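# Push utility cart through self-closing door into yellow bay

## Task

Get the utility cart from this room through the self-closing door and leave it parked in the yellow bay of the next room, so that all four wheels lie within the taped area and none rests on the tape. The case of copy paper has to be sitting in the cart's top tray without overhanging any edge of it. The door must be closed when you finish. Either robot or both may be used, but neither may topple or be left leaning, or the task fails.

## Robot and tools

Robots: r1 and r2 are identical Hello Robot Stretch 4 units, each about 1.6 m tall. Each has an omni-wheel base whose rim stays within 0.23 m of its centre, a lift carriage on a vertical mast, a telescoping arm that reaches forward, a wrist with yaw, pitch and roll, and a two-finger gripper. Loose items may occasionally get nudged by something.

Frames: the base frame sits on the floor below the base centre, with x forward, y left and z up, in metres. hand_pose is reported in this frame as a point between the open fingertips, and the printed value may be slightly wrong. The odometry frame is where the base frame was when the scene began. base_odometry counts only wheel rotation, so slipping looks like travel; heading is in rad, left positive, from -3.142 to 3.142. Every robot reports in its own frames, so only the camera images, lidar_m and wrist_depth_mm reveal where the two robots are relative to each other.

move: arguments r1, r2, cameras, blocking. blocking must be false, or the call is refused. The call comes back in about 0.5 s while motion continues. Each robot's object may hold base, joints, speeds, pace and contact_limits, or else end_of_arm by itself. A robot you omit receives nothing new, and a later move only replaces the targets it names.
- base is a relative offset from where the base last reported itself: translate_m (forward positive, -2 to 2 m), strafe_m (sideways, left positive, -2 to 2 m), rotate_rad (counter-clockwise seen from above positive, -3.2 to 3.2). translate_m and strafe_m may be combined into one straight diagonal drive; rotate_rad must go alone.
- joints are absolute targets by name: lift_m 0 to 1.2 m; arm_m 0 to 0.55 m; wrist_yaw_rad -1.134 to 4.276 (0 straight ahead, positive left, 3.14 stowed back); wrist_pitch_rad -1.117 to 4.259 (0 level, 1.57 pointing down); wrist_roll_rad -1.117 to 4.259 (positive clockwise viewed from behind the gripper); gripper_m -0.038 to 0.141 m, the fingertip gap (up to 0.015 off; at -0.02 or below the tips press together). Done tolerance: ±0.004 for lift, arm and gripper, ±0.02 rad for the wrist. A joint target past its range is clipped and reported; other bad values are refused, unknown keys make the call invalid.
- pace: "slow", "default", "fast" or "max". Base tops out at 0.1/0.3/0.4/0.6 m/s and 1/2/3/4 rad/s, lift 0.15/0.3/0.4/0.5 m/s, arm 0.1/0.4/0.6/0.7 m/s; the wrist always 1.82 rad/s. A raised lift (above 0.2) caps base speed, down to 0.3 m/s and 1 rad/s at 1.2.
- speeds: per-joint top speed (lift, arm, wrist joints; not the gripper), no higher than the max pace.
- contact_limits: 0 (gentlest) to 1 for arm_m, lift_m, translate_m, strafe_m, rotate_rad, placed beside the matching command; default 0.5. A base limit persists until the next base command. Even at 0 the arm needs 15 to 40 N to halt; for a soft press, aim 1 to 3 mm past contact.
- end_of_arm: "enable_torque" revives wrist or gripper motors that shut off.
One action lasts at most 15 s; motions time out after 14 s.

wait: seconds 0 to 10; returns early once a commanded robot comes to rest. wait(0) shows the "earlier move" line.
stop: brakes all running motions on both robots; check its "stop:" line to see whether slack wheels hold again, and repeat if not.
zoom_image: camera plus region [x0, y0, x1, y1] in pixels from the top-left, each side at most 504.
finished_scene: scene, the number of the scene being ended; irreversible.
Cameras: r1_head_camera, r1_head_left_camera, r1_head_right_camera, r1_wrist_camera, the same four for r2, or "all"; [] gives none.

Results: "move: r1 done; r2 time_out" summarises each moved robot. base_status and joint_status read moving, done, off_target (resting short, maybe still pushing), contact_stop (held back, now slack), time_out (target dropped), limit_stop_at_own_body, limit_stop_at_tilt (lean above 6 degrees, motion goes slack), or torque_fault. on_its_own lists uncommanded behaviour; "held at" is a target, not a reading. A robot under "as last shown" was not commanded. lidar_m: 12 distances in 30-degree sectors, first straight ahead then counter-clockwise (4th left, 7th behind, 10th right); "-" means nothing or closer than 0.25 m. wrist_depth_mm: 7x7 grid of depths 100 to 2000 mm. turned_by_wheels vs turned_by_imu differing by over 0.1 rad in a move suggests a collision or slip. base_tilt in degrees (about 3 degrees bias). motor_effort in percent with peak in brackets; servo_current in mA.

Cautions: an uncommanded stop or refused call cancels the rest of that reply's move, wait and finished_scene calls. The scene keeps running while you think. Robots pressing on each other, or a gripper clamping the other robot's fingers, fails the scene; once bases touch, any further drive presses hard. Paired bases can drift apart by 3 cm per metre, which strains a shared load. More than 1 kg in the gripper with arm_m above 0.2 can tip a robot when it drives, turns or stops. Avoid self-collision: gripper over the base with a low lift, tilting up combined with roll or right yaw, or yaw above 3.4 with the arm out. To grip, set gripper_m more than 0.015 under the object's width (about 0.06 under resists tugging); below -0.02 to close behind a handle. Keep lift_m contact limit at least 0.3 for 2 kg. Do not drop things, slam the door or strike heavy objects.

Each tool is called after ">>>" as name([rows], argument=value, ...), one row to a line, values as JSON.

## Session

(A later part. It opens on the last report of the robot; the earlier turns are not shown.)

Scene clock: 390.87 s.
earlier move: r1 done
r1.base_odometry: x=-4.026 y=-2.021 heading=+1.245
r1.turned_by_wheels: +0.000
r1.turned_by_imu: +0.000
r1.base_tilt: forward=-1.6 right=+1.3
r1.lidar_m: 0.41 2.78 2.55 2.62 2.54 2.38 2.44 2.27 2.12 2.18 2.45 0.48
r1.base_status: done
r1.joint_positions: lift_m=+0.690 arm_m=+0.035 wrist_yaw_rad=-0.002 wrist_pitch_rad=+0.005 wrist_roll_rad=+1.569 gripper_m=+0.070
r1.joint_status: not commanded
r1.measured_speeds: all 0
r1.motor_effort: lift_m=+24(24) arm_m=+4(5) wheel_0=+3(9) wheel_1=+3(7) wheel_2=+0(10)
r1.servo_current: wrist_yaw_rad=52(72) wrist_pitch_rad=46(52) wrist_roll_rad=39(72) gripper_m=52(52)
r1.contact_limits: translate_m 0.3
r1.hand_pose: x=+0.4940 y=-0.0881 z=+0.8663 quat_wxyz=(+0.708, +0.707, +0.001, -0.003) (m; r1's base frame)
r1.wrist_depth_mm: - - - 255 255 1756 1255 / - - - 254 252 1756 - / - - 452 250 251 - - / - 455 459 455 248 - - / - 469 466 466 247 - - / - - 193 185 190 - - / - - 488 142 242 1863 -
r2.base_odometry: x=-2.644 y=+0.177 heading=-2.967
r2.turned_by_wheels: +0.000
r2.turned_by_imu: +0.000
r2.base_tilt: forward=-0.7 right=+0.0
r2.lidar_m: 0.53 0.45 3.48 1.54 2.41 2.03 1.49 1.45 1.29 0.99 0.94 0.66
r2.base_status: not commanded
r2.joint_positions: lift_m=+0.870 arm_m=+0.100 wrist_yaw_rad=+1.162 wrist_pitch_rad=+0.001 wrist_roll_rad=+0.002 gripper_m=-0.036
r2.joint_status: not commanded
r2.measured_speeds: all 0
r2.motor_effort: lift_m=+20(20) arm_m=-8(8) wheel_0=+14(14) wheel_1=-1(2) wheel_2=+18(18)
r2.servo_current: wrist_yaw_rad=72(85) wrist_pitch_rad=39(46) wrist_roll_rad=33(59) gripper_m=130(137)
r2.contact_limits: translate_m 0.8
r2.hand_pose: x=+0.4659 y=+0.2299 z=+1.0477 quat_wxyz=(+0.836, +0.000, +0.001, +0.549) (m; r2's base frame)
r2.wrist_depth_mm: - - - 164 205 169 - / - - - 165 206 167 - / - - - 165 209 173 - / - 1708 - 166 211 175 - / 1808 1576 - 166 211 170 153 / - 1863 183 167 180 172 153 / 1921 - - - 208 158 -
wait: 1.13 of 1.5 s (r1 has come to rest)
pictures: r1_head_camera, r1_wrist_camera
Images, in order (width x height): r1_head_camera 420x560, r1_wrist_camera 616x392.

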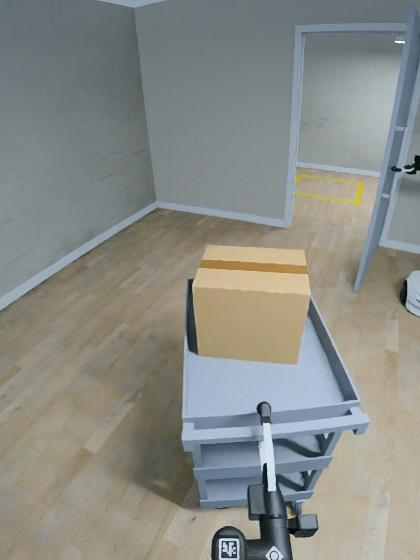

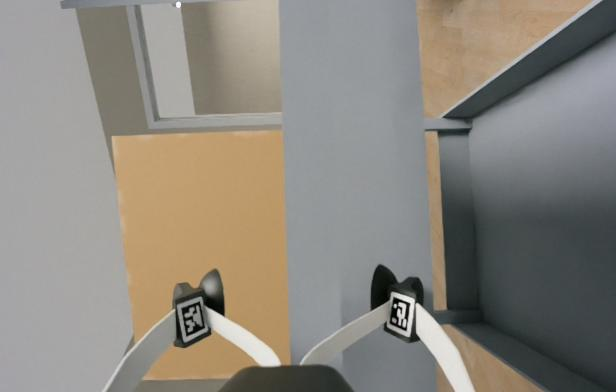

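>>> move(blocking=false, cameras=[], r1={"base":{"translate_m":-0.08}})

>>> wait(seconds=1.2, cameras=[])

>>> move(blocking=false, cameras=[], r1={"base":{"rotate_rad":-0.06},"joints":{"gripper_m":0.125,"lift_m":0.652}})

>>> wait(seconds=1.5, cameras=[])

>>> move(blocking=false, cameras=[], r1={"base":{"translate_m":0.12},"contact_limits":{"translate_m":0.3}})

>>> wait(seconds=1.5, cameras=["r1_head_camera","r1_wrist_camera"])

>>> zoom_image(camera="r1_head_camera", region=[170, 370, 390, 530])

Scene clock: 417.33 s.
move: r1 moving
r1.base_odometry: x=-4.036 y=-2.050 heading=+1.245
r1.turned_by_wheels: +0.000
r1.turned_by_imu: -0.002
r1.base_tilt: forward=-1.6 right=+1.3
r1.lidar_m: 0.44 2.81 2.61 2.63 2.52 2.36 2.41 2.27 2.10 2.14 2.77 0.50
r1.base_status: translate_m moving
r1.joint_positions: lift_m=+0.690 arm_m=+0.035 wrist_yaw_rad=-0.002 wrist_pitch_rad=+0.005 wrist_roll_rad=+1.569 gripper_m=+0.070
r1.joint_status: not commanded
r1.measured_speeds: translate_m=-0.121 strafe_m=-0.001 rotate_rad=+0.002 lift_m=+0.000 arm_m=+0.000 wrist_yaw_rad=+0.000 wrist_pitch_rad=+0.000 wrist_roll_rad=+0.000
r1.motor_effort: lift_m=+24(24) arm_m=+4(4) wheel_0=-5(7) wheel_1=-5(7) wheel_2=+9(9)
r1.servo_current: wrist_yaw_rad=59(65) wrist_pitch_rad=59(59) wrist_roll_rad=52(59) gripper_m=39(46)
r1.hand_pose: x=+0.4940 y=-0.0881 z=+0.8663 quat_wxyz=(+0.708, +0.707, +0.001, -0.003) (m; r1's base frame)
r1.wrist_depth_mm: - - - - 285 1756 1281 / - - - - 281 1863 - / - - 477 473 279 - - / - 484 484 484 276 - - / - - 496 496 274 - - / - - 192 508 187 - - / - - 521 142 270 1808 -
r2: as last shown
r2.turned_by_imu: +0.004
r2.lidar_m: 0.53 0.43 3.47 1.56 2.41 2.01 1.52 1.45 1.30 0.99 0.95 0.65
r2.servo_current: wrist_yaw_rad=59(85) wrist_pitch_rad=39(46) wrist_roll_rad=39(52) gripper_m=130(130)
r2.contact_limits: translate_m 0.8
r2.wrist_depth_mm: - - - 164 205 170 - / - - - 164 206 167 - / - - - 165 209 173 - / - 1708 - 165 211 175 - / 1808 1576 - 166 213 171 153 / - 1808 183 167 180 172 154 / 1921 - - - 207 158 -
pictures: none
No camera images: "cameras" was empty.

Scene clock: 418.27 s.
earlier move: r1 done
r1.base_odometry: x=-4.051 y=-2.096 heading=+1.245
r1.turned_by_wheels: +0.000
r1.turned_by_imu: +0.000
r1.base_tilt: forward=-1.6 right=+1.3
r1.lidar_m: 0.48 2.86 2.61 2.68 2.47 2.30 2.36 2.24 2.08 2.11 2.78 0.55
r1.base_status: done
r1.joint_positions: lift_m=+0.690 arm_m=+0.035 wrist_yaw_rad=-0.002 wrist_pitch_rad=+0.005 wrist_roll_rad=+1.569 gripper_m=+0.070
r1.joint_status: not commanded
r1.measured_speeds: all 0
r1.motor_effort: lift_m=+24(24) arm_m=+4(4) wheel_0=-2(8) wheel_1=-1(7) wheel_2=+0(9)
r1.servo_current: wrist_yaw_rad=52(72) wrist_pitch_rad=46(59) wrist_roll_rad=46(72) gripper_m=46(46)
r1.hand_pose: x=+0.4940 y=-0.0881 z=+0.8663 quat_wxyz=(+0.708, +0.707, +0.001, -0.003) (m; r1's base frame)
r1.wrist_depth_mm: - - - - 349 1537 469 / - - - - - 1808 - / - - - 530 336 - - / - - 539 539 330 - - / - - 549 549 327 - - / - - 193 263 187 - - / - - - 138 319 1808 -
r2.base_odometry: x=-2.644 y=+0.177 heading=-2.967
r2.turned_by_wheels: +0.000
r2.turned_by_imu: +0.000
r2.base_tilt: forward=-0.7 right=+0.0
r2.lidar_m: 0.52 0.44 3.48 1.55 2.42 2.02 1.52 1.45 1.31 0.99 0.94 0.63
r2.base_status: not commanded
r2.joint_positions: lift_m=+0.870 arm_m=+0.100 wrist_yaw_rad=+1.162 wrist_pitch_rad=+0.001 wrist_roll_rad=+0.002 gripper_m=-0.036
r2.joint_status: not commanded
r2.measured_speeds: all 0
r2.motor_effort: lift_m=+20(20) arm_m=-8(8) wheel_0=+14(14) wheel_1=-1(2) wheel_2=+18(18)
r2.servo_current: wrist_yaw_rad=65(85) wrist_pitch_rad=39(46) wrist_roll_rad=46(52) gripper_m=130(137)
r2.contact_limits: translate_m 0.8
r2.hand_pose: x=+0.4659 y=+0.2299 z=+1.0477 quat_wxyz=(+0.836, +0.000, +0.001, +0.549) (m; r2's base frame)
r2.wrist_depth_mm: - - - 164 205 170 - / - - - 164 206 167 - / - - - 165 209 173 - / - 1708 - 166 211 175 - / 1863 1576 - 165 212 170 153 / - 1863 183 167 180 172 154 / - - - - 208 158 -
wait: 0.93 of 1.2 s (r1 has come to rest)
pictures: none
No camera images: "cameras" was empty.

Scene clock: 418.77 s.
move: r1 moving
r1.base_odometry: x=-4.051 y=-2.097 heading=+1.185
r1.turned_by_wheels: -0.060
r1.turned_by_imu: -0.060
r1.base_tilt: forward=-1.6 right=+1.3
r1.lidar_m: 0.49 2.88 2.59 2.63 2.55 2.32 2.34 2.29 2.07 2.12 2.66 0.57
r1.base_status: rotate_rad moving
r1.joint_positions: lift_m=+0.659 arm_m=+0.035 wrist_yaw_rad=-0.002 wrist_pitch_rad=+0.005 wrist_roll_rad=+1.569 gripper_m=+0.088
r1.joint_status: lift_m moving; gripper_m moving
r1.measured_speeds: translate_m=+0.000 strafe_m=+0.000 rotate_rad=+0.000 lift_m=-0.068 arm_m=+0.000 wrist_yaw_rad=+0.000 wrist_pitch_rad=+0.000 wrist_roll_rad=+0.000
r1.motor_effort: lift_m=+10(22) arm_m=+4(4) wheel_0=+2(8) wheel_1=+2(6) wheel_2=+1(6)
r1.servo_current: wrist_yaw_rad=52(59) wrist_pitch_rad=39(52) wrist_roll_rad=52(65) gripper_m=85(85)
r1.hand_pose: x=+0.4940 y=-0.0881 z=+0.8358 quat_wxyz=(+0.708, +0.707, +0.001, -0.003) (m; r1's base frame)
r1.wrist_depth_mm: - - - 304 - 1537 1138 / - - - 357 - 559 - / - - - - - - - / - - 544 342 - - - / - 549 549 334 - - - / - - 212 273 191 - - / - 564 559 140 - 149 -
r2: as last shown
r2.base_tilt: forward=-0.7 right=+0.1
r2.lidar_m: 0.54 0.46 3.48 1.55 2.39 2.02 1.49 1.45 1.32 0.95 0.93 0.64
r2.servo_current: wrist_yaw_rad=85(85) wrist_pitch_rad=46(46) wrist_roll_rad=39(52) gripper_m=137(137)
r2.contact_limits: translate_m 0.8
r2.wrist_depth_mm: - - - 164 205 170 - / - - - 165 206 167 - / - - - 165 208 173 - / - 1756 - 165 211 174 - / 1808 1576 - 166 212 171 153 / - 1921 183 167 180 172 154 / - - - - 207 159 -
pictures: none
No camera images: "cameras" was empty.

Scene clock: 419.77 s.
earlier move: r1 done
r1.base_odometry: x=-4.051 y=-2.097 heading=+1.185
r1.turned_by_wheels: +0.000
r1.turned_by_imu: +0.000
r1.base_tilt: forward=-1.6 right=+1.3
r1.lidar_m: 0.51 2.89 2.62 2.61 2.56 2.32 2.34 2.30 2.08 2.10 2.60 0.56
r1.base_status: done
r1.joint_positions: lift_m=+0.652 arm_m=+0.035 wrist_yaw_rad=-0.002 wrist_pitch_rad=+0.005 wrist_roll_rad=+1.569 gripper_m=+0.125
r1.joint_status: all done
r1.measured_speeds: all 0
r1.motor_effort: lift_m=+12(22) arm_m=+4(4) wheel_0=+2(8) wheel_1=+2(6) wheel_2=+1(6)
r1.servo_current: wrist_yaw_rad=39(72) wrist_pitch_rad=46(52) wrist_roll_rad=46(72) gripper_m=39(91)
r1.hand_pose: x=+0.4940 y=-0.0881 z=+0.8293 quat_wxyz=(+0.708, +0.707, +0.001, -0.003) (m; r1's base frame)
r1.wrist_depth_mm: - - - 364 - 1537 1138 / - - - 357 - 496 375 / - - - 349 - - - / - - 539 342 - - - / - 549 554 336 - - - / - 213 274 329 200 186 - / - 554 564 139 - 866 -
r2.base_odometry: x=-2.644 y=+0.177 heading=-2.967
r2.turned_by_wheels: +0.000
r2.turned_by_imu: +0.000
r2.base_tilt: forward=-0.7 right=+0.0
r2.lidar_m: 0.52 0.46 3.47 1.55 2.41 2.03 1.49 1.46 1.32 0.99 0.94 0.65
r2.base_status: not commanded
r2.joint_positions: lift_m=+0.870 arm_m=+0.100 wrist_yaw_rad=+1.162 wrist_pitch_rad=+0.001 wrist_roll_rad=+0.002 gripper_m=-0.036
r2.joint_status: not commanded
r2.measured_speeds: all 0
r2.motor_effort: lift_m=+20(20) arm_m=-8(8) wheel_0=+13(14) wheel_1=-2(2) wheel_2=+18(18)
r2.servo_current: wrist_yaw_rad=72(85) wrist_pitch_rad=39(46) wrist_roll_rad=52(59) gripper_m=124(137)
r2.contact_limits: translate_m 0.8
r2.hand_pose: x=+0.4659 y=+0.2299 z=+1.0477 quat_wxyz=(+0.836, +0.000, +0.001, +0.549) (m; r2's base frame)
r2.wrist_depth_mm: - - - 164 205 169 - / - - - 165 206 167 - / - - - 165 209 173 - / - 1708 - 166 211 175 - / 1808 1618 - 166 212 171 153 / - 1863 183 167 180 172 153 / - - - - 208 158 -
wait: 1.00 of 1.5 s (r1 has come to rest)
pictures: none
No camera images: "cameras" was empty.

Scene clock: 420.27 s.
move: r1 moving
r1.base_odometry: x=-4.039 y=-2.067 heading=+1.186
r1.turned_by_wheels: +0.000
r1.turned_by_imu: +0.000
r1.base_tilt: forward=-1.6 right=+1.3
r1.lidar_m: 0.47 0.48 2.60 2.64 2.56 2.34 2.37 2.29 2.11 2.12 2.63 0.50
r1.base_status: translate_m moving
r1.joint_positions: lift_m=+0.652 arm_m=+0.035 wrist_yaw_rad=-0.002 wrist_pitch_rad=+0.005 wrist_roll_rad=+1.569 gripper_m=+0.125
r1.joint_status: not commanded
r1.measured_speeds: translate_m=+0.123 strafe_m=+0.001 rotate_rad=+0.001 lift_m=+0.000 arm_m=+0.000 wrist_yaw_rad=+0.000 wrist_pitch_rad=+0.000 wrist_roll_rad=+0.000
r1.motor_effort: lift_m=+12(12) arm_m=+4(4) wheel_0=+5(8) wheel_1=+7(7) wheel_2=-8(9)
r1.servo_current: wrist_yaw_rad=39(59) wrist_pitch_rad=46(52) wrist_roll_rad=46(52) gripper_m=39(46)
r1.contact_limits: translate_m 0.3
r1.hand_pose: x=+0.4940 y=-0.0881 z=+0.8293 quat_wxyz=(+0.708, +0.707, +0.001, -0.003) (m; r1's base frame)
r1.wrist_depth_mm: - - - 334 - 1366 1042 / - - - 330 - 1661 - / - - - 324 - - - / - - 512 314 - - - / - 517 517 306 - - - / - 213 246 246 200 187 - / - 525 521 146 - - -
r2: as last shown
r2.lidar_m: 0.52 0.45 3.44 1.54 2.40 2.06 1.51 1.45 1.31 0.98 0.95 0.63
r2.motor_effort: lift_m=+20(20) arm_m=-8(8) wheel_0=+13(14) wheel_1=-1(2) wheel_2=+17(18)
r2.servo_current: wrist_yaw_rad=65(78) wrist_pitch_rad=33(46) wrist_roll_rad=46(52) gripper_m=130(130)
r2.contact_limits: translate_m 0.8
r2.wrist_depth_mm: - - - 164 206 170 - / - - - 164 206 167 - / - - - 165 209 174 - / - 1708 - 165 211 174 - / 1756 1618 - 167 212 170 153 / - 1863 183 167 180 172 154 / - - - - 207 158 -
pictures: none
No camera images: "cameras" was empty.

Scene clock: 421.43 s.
earlier move: r1 done
r1.base_odometry: x=-4.006 y=-1.985 heading=+1.185
r1.turned_by_wheels: +0.000
r1.turned_by_imu: +0.000
r1.base_tilt: forward=-1.6 right=+1.3
r1.lidar_m: 0.39 0.42 2.57 2.61 2.65 2.42 2.45 2.34 2.14 2.16 2.72 0.46
r1.base_status: done
r1.joint_positions: lift_m=+0.652 arm_m=+0.035 wrist_yaw_rad=-0.002 wrist_pitch_rad=+0.001 wrist_roll_rad=+1.569 gripper_m=+0.125
r1.joint_status: not commanded
r1.measured_speeds: all 0
r1.motor_effort: lift_m=+12(12) arm_m=+4(4) wheel_0=+3(8) wheel_1=+1(7) wheel_2=-3(9)
r1.servo_current: wrist_yaw_rad=52(65) wrist_pitch_rad=33(52) wrist_roll_rad=46(65) gripper_m=39(52)
r1.contact_limits: translate_m 0.3
r1.hand_pose: x=+0.4940 y=-0.0881 z=+0.8304 quat_wxyz=(+0.708, +0.707, +0.000, -0.001) (m; r1's base frame)
r1.wrist_depth_mm: - - - 245 253 273 1060 / - - - 240 - 1756 1281 / - - - 234 236 1921 - / - 424 430 229 229 - - / - 430 433 222 224 - - / - 202 433 217 199 185 - / - 439 157 154 213 - -
r2.base_odometry: x=-2.644 y=+0.177 heading=-2.967
r2.turned_by_wheels: +0.000
r2.turned_by_imu: +0.000
r2.base_tilt: forward=-0.7 right=+0.0
r2.lidar_m: 0.52 0.46 3.47 1.51 2.38 2.00 1.50 1.45 1.33 1.00 0.93 0.67
r2.base_status: not commanded
r2.joint_positions: lift_m=+0.870 arm_m=+0.100 wrist_yaw_rad=+1.162 wrist_pitch_rad=+0.001 wrist_roll_rad=+0.002 gripper_m=-0.036
r2.joint_status: not commanded
r2.measured_speeds: all 0
r2.motor_effort: lift_m=+20(20) arm_m=-8(8) wheel_0=+14(14) wheel_1=-2(2) wheel_2=+17(18)
r2.servo_current: wrist_yaw_rad=72(85) wrist_pitch_rad=39(46) wrist_roll_rad=52(65) gripper_m=130(137)
r2.contact_limits: translate_m 0.8
r2.hand_pose: x=+0.4659 y=+0.2299 z=+1.0477 quat_wxyz=(+0.836, +0.000, +0.001, +0.549) (m; r2's base frame)
r2.wrist_depth_mm: - - - 165 205 170 - / - - - 165 206 167 - / - - - 165 210 173 - / - 1708 - 166 212 175 - / 1756 1576 - 166 213 170 153 / - 1863 183 167 180 171 154 / 1921 - - - 206 158 -
wait: 1.17 of 1.5 s (r1 has come to rest)
pictures: r1_head_camera, r1_wrist_camera
Images, in order (width x height): r1_head_camera 420x560, r1_wrist_camera 616x392.

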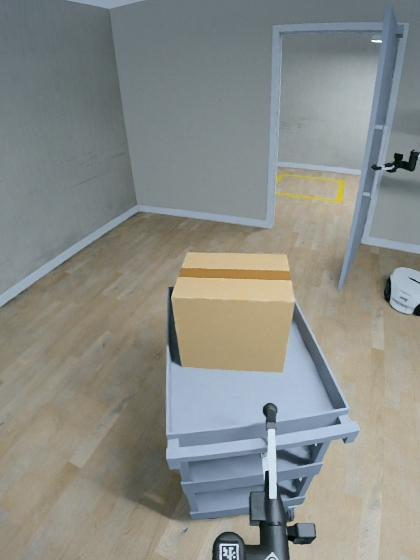

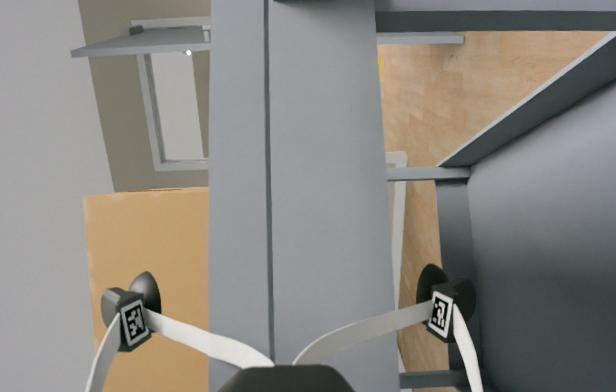

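Scaled by 2.291 from the camera's 420x560 image, which has a finer 600x800 frame.

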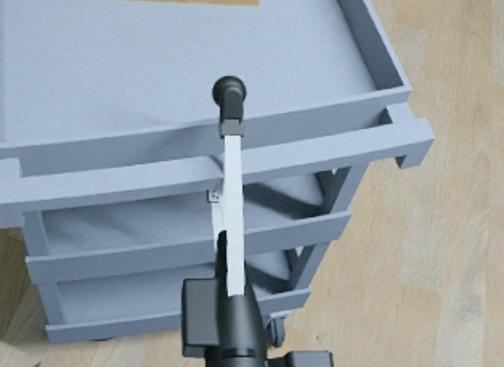

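>>> move(blocking=false, cameras=[], r1={"base":{"translate_m":0.04},"joints":{"lift_m":0.638},"contact_limits":{"translate_m":0.3}})

>>> wait(seconds=1.0, cameras=[])

>>> move(blocking=false, cameras=[], r1={"joints":{"gripper_m":-0.01}})

>>> wait(seconds=2, cameras=["r1_head_camera","r1_wrist_camera"])

Scene clock: 430.07 s.
move: r1 moving
r1.base_odometry: x=-3.995 y=-1.959 heading=+1.185
r1.turned_by_wheels: +0.000
r1.turned_by_imu: -0.001
r1.base_tilt: forward=-1.6 right=+1.3
r1.lidar_m: 0.37 0.40 2.56 2.61 2.69 2.46 2.50 2.33 2.13 2.16 2.70 0.45
r1.base_status: translate_m moving
r1.joint_positions: lift_m=+0.639 arm_m=+0.035 wrist_yaw_rad=-0.005 wrist_pitch_rad=-0.008 wrist_roll_rad=+1.569 gripper_m=+0.125
r1.joint_status: lift_m moving
r1.measured_speeds: translate_m=+0.081 strafe_m=+0.000 rotate_rad=-0.004 lift_m=+0.000 arm_m=+0.000 wrist_yaw_rad=-0.020 wrist_pitch_rad=-0.012 wrist_roll_rad=+0.000
r1.motor_effort: lift_m=+8(13) arm_m=+4(4) wheel_0=+3(9) wheel_1=+3(8) wheel_2=-11(14)
r1.servo_current: wrist_yaw_rad=52(65) wrist_pitch_rad=52(59) wrist_roll_rad=65(65) gripper_m=46(46)
r1.contact_limits: translate_m 0.3
r1.hand_pose: x=+0.4938 y=-0.0888 z=+0.8194 quat_wxyz=(+0.708, +0.706, -0.005, +0.001) (m; r1's base frame)
r1.wrist_depth_mm: - - 172 229 240 1537 1160 / - - - 221 - 1756 1255 / - - - 216 - 1983 - / - - - 211 211 - - / - 415 153 206 206 - - / - 210 - 201 193 - - / - 421 137 151 196 - -
r2: as last shown
r2.turned_by_imu: +0.001
r2.lidar_m: 0.52 0.45 3.50 1.55 2.37 2.04 1.50 1.45 1.30 0.97 0.95 0.65
r2.motor_effort: lift_m=+20(20) arm_m=-8(8) wheel_0=+13(14) wheel_1=-1(2) wheel_2=+17(18)
r2.servo_current: wrist_yaw_rad=72(85) wrist_pitch_rad=39(46) wrist_roll_rad=52(65) gripper_m=130(130)
r2.contact_limits: translate_m 0.8
r2.wrist_depth_mm: - - - 164 206 170 - / - - - 165 206 167 - / - - - 165 209 173 - / - 1708 - 166 211 175 - / 1863 1499 - 166 212 171 153 / - 1808 183 167 180 171 154 / 1921 - - - 207 158 -
pictures: none
No camera images: "cameras" was empty.

Scene clock: 430.87 s.
earlier move: r1 done
r1.base_odometry: x=-3.991 y=-1.948 heading=+1.185
r1.turned_by_wheels: +0.000
r1.turned_by_imu: +0.000
r1.base_tilt: forward=-1.6 right=+1.2
r1.lidar_m: 0.38 0.42 2.57 2.61 2.71 2.47 2.49 2.34 2.15 2.17 2.71 0.49
r1.base_status: done
r1.joint_positions: lift_m=+0.639 arm_m=+0.035 wrist_yaw_rad=-0.004 wrist_pitch_rad=-0.002 wrist_roll_rad=+1.569 gripper_m=+0.125
r1.joint_status: all done
r1.measured_speeds: translate_m=+0.000 strafe_m=+0.000 rotate_rad=+0.000 lift_m=+0.000 arm_m=+0.000 wrist_yaw_rad=+0.000 wrist_pitch_rad=+0.001 wrist_roll_rad=+0.000
r1.motor_effort: lift_m=+12(13) arm_m=+4(4) wheel_0=+1(9) wheel_1=+3(8) wheel_2=-3(14)
r1.servo_current: wrist_yaw_rad=46(65) wrist_pitch_rad=39(59) wrist_roll_rad=46(72) gripper_m=39(52)
r1.contact_limits: translate_m 0.3
r1.hand_pose: x=+0.4939 y=-0.0886 z=+0.8173 quat_wxyz=(+0.708, +0.707, -0.002, -0.001) (m; r1's base frame)
r1.wrist_depth_mm: - - 213 278 286 287 289 / - - - 266 - 1661 - / - - 262 259 - 1756 - / - - 253 252 - - - / - 449 243 246 - - - / - 210 200 239 200 187 - / - 452 178 148 - - -
r2.base_odometry: x=-2.644 y=+0.177 heading=-2.967
r2.turned_by_wheels: +0.000
r2.turned_by_imu: +0.000
r2.base_tilt: forward=-0.7 right=+0.0
r2.lidar_m: 0.51 0.43 3.48 1.54 2.41 2.03 1.51 1.43 1.31 0.97 0.95 0.65
r2.base_status: not commanded
r2.joint_positions: lift_m=+0.870 arm_m=+0.100 wrist_yaw_rad=+1.162 wrist_pitch_rad=+0.001 wrist_roll_rad=+0.002 gripper_m=-0.036
r2.joint_status: not commanded
r2.measured_speeds: all 0
r2.motor_effort: lift_m=+20(20) arm_m=-8(8) wheel_0=+14(14) wheel_1=-1(2) wheel_2=+18(18)
r2.servo_current: wrist_yaw_rad=65(85) wrist_pitch_rad=33(52) wrist_roll_rad=46(65) gripper_m=124(137)
r2.contact_limits: translate_m 0.8
r2.hand_pose: x=+0.4659 y=+0.2299 z=+1.0477 quat_wxyz=(+0.836, +0.000, +0.001, +0.549) (m; r2's base frame)
r2.wrist_depth_mm: - - - 164 205 170 - / - - - 164 206 167 - / - - - 165 209 173 - / - 1661 - 166 211 175 - / 1983 1499 - 166 213 171 153 / - 1863 183 166 180 171 153 / 1921 - 1863 - 207 158 -
wait: 0.80 of 1 s (r1 has come to rest)
pictures: none
No camera images: "cameras" was empty.

Scene clock: 431.37 s.
move: r1 moving
r1.base_odometry: x=-3.991 y=-1.948 heading=+1.185
r1.turned_by_wheels: +0.000
r1.turned_by_imu: +0.000
r1.base_tilt: forward=-1.6 right=+1.3
r1.lidar_m: 0.40 0.42 2.56 2.60 2.68 2.47 2.51 2.35 2.16 2.18 2.71 0.49
r1.base_status: not commanded
r1.joint_positions: lift_m=+0.639 arm_m=+0.035 wrist_yaw_rad=-0.004 wrist_pitch_rad=-0.002 wrist_roll_rad=+1.569 gripper_m=+0.112
r1.joint_status: gripper_m moving
r1.measured_speeds: all 0
r1.motor_effort: lift_m=+12(12) arm_m=+4(4) wheel_0=+2(2) wheel_1=+3(3) wheel_2=-3(3)
r1.servo_current: wrist_yaw_rad=72(72) wrist_pitch_rad=46(46) wrist_roll_rad=46(52) gripper_m=85(85)
r1.contact_limits: translate_m 0.3
r1.hand_pose: x=+0.4939 y=-0.0886 z=+0.8173 quat_wxyz=(+0.708, +0.707, -0.002, -0.001) (m; r1's base frame)
r1.wrist_depth_mm: - - 237 278 286 286 287 / - - - 267 - 1708 1229 / - - 260 262 - 1808 - / - - 252 253 - - - / - 449 211 245 - - - / - 213 198 239 198 - - / - 452 176 153 - - -
r2: as last shown
r2.lidar_m: 0.52 0.45 3.45 1.52 2.39 2.02 1.50 1.45 1.33 1.01 0.94 0.65
r2.motor_effort: lift_m=+20(20) arm_m=-8(8) wheel_0=+14(14) wheel_1=-2(2) wheel_2=+18(18)
r2.servo_current: wrist_yaw_rad=72(78) wrist_pitch_rad=46(46) wrist_roll_rad=39(59) gripper_m=124(137)
r2.contact_limits: translate_m 0.8
r2.wrist_depth_mm: - - - 164 205 170 - / - - - 165 207 167 - / - - - 165 209 173 - / - 1661 - 165 211 175 - / 1863 1537 - 166 212 171 153 / - 1921 183 167 180 171 154 / 1921 - 1808 - 206 158 -
pictures: none
No camera images: "cameras" was empty.

Scene clock: 433.03 s.
earlier move: r1 done
r1.base_odometry: x=-3.991 y=-1.948 heading=+1.185
r1.turned_by_wheels: +0.000
r1.turned_by_imu: +0.000
r1.base_tilt: forward=-1.6 right=+1.3
r1.lidar_m: 0.38 0.41 2.57 2.57 2.68 2.45 2.48 2.34 2.14 2.17 2.71 0.48
r1.base_status: not commanded
r1.joint_positions: lift_m=+0.639 arm_m=+0.035 wrist_yaw_rad=-0.003 wrist_pitch_rad=-0.004 wrist_roll_rad=+1.569 gripper_m=-0.008
r1.joint_status: all done
r1.measured_speeds: all 0
r1.motor_effort: lift_m=+12(12) arm_m=-3(4) wheel_0=+0(2) wheel_1=+2(3) wheel_2=-2(3)
r1.servo_current: wrist_yaw_rad=26(72) wrist_pitch_rad=46(52) wrist_roll_rad=39(59) gripper_m=130(306)
r1.contact_limits: translate_m 0.3
r1.hand_pose: x=+0.4941 y=-0.0882 z=+0.8179 quat_wxyz=(+0.708, +0.707, -0.002, +0.000) (m; r1's base frame)
r1.wrist_depth_mm: - - - 260 266 268 281 / - - - 253 - 1756 1308 / - - - 246 - 1863 - / - - 181 238 - - - / - 445 177 234 - - - / - 442 173 229 182 - - / - 170 167 224 180 143 -
r2.base_odometry: x=-2.644 y=+0.177 heading=-2.967
r2.turned_by_wheels: +0.000
r2.turned_by_imu: +0.000
r2.base_tilt: forward=-0.7 right=+0.0
r2.lidar_m: 0.50 0.45 3.48 1.54 2.41 1.99 1.49 1.45 1.32 0.96 0.94 0.67
r2.base_status: not commanded
r2.joint_positions: lift_m=+0.870 arm_m=+0.100 wrist_yaw_rad=+1.162 wrist_pitch_rad=+0.001 wrist_roll_rad=+0.002 gripper_m=-0.036
r2.joint_status: not commanded
r2.measured_speeds: all 0
r2.motor_effort: lift_m=+20(20) arm_m=-8(8) wheel_0=+14(14) wheel_1=-2(2) wheel_2=+18(18)
r2.servo_current: wrist_yaw_rad=78(85) wrist_pitch_rad=39(52) wrist_roll_rad=46(59) gripper_m=124(137)
r2.contact_limits: translate_m 0.8
r2.hand_pose: x=+0.4659 y=+0.2299 z=+1.0477 quat_wxyz=(+0.836, +0.000, +0.001, +0.549) (m; r2's base frame)
r2.wrist_depth_mm: - - - 164 205 170 - / - - - 165 207 167 - / - - - 165 209 173 - / - 1708 - 166 211 174 - / - 1537 - 166 213 171 153 / - 1808 184 167 179 172 154 / 1921 - 1808 - 207 158 -
wait: 1.67 of 2 s (r1 has come to rest)
pictures: r1_head_camera, r1_wrist_camera
Images, in order (width x height): r1_head_camera 420x560, r1_wrist_camera 616x392.

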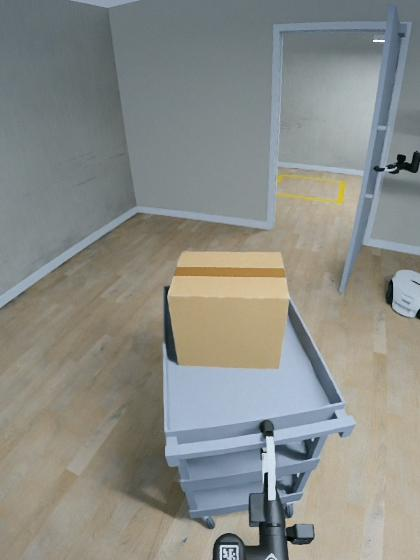

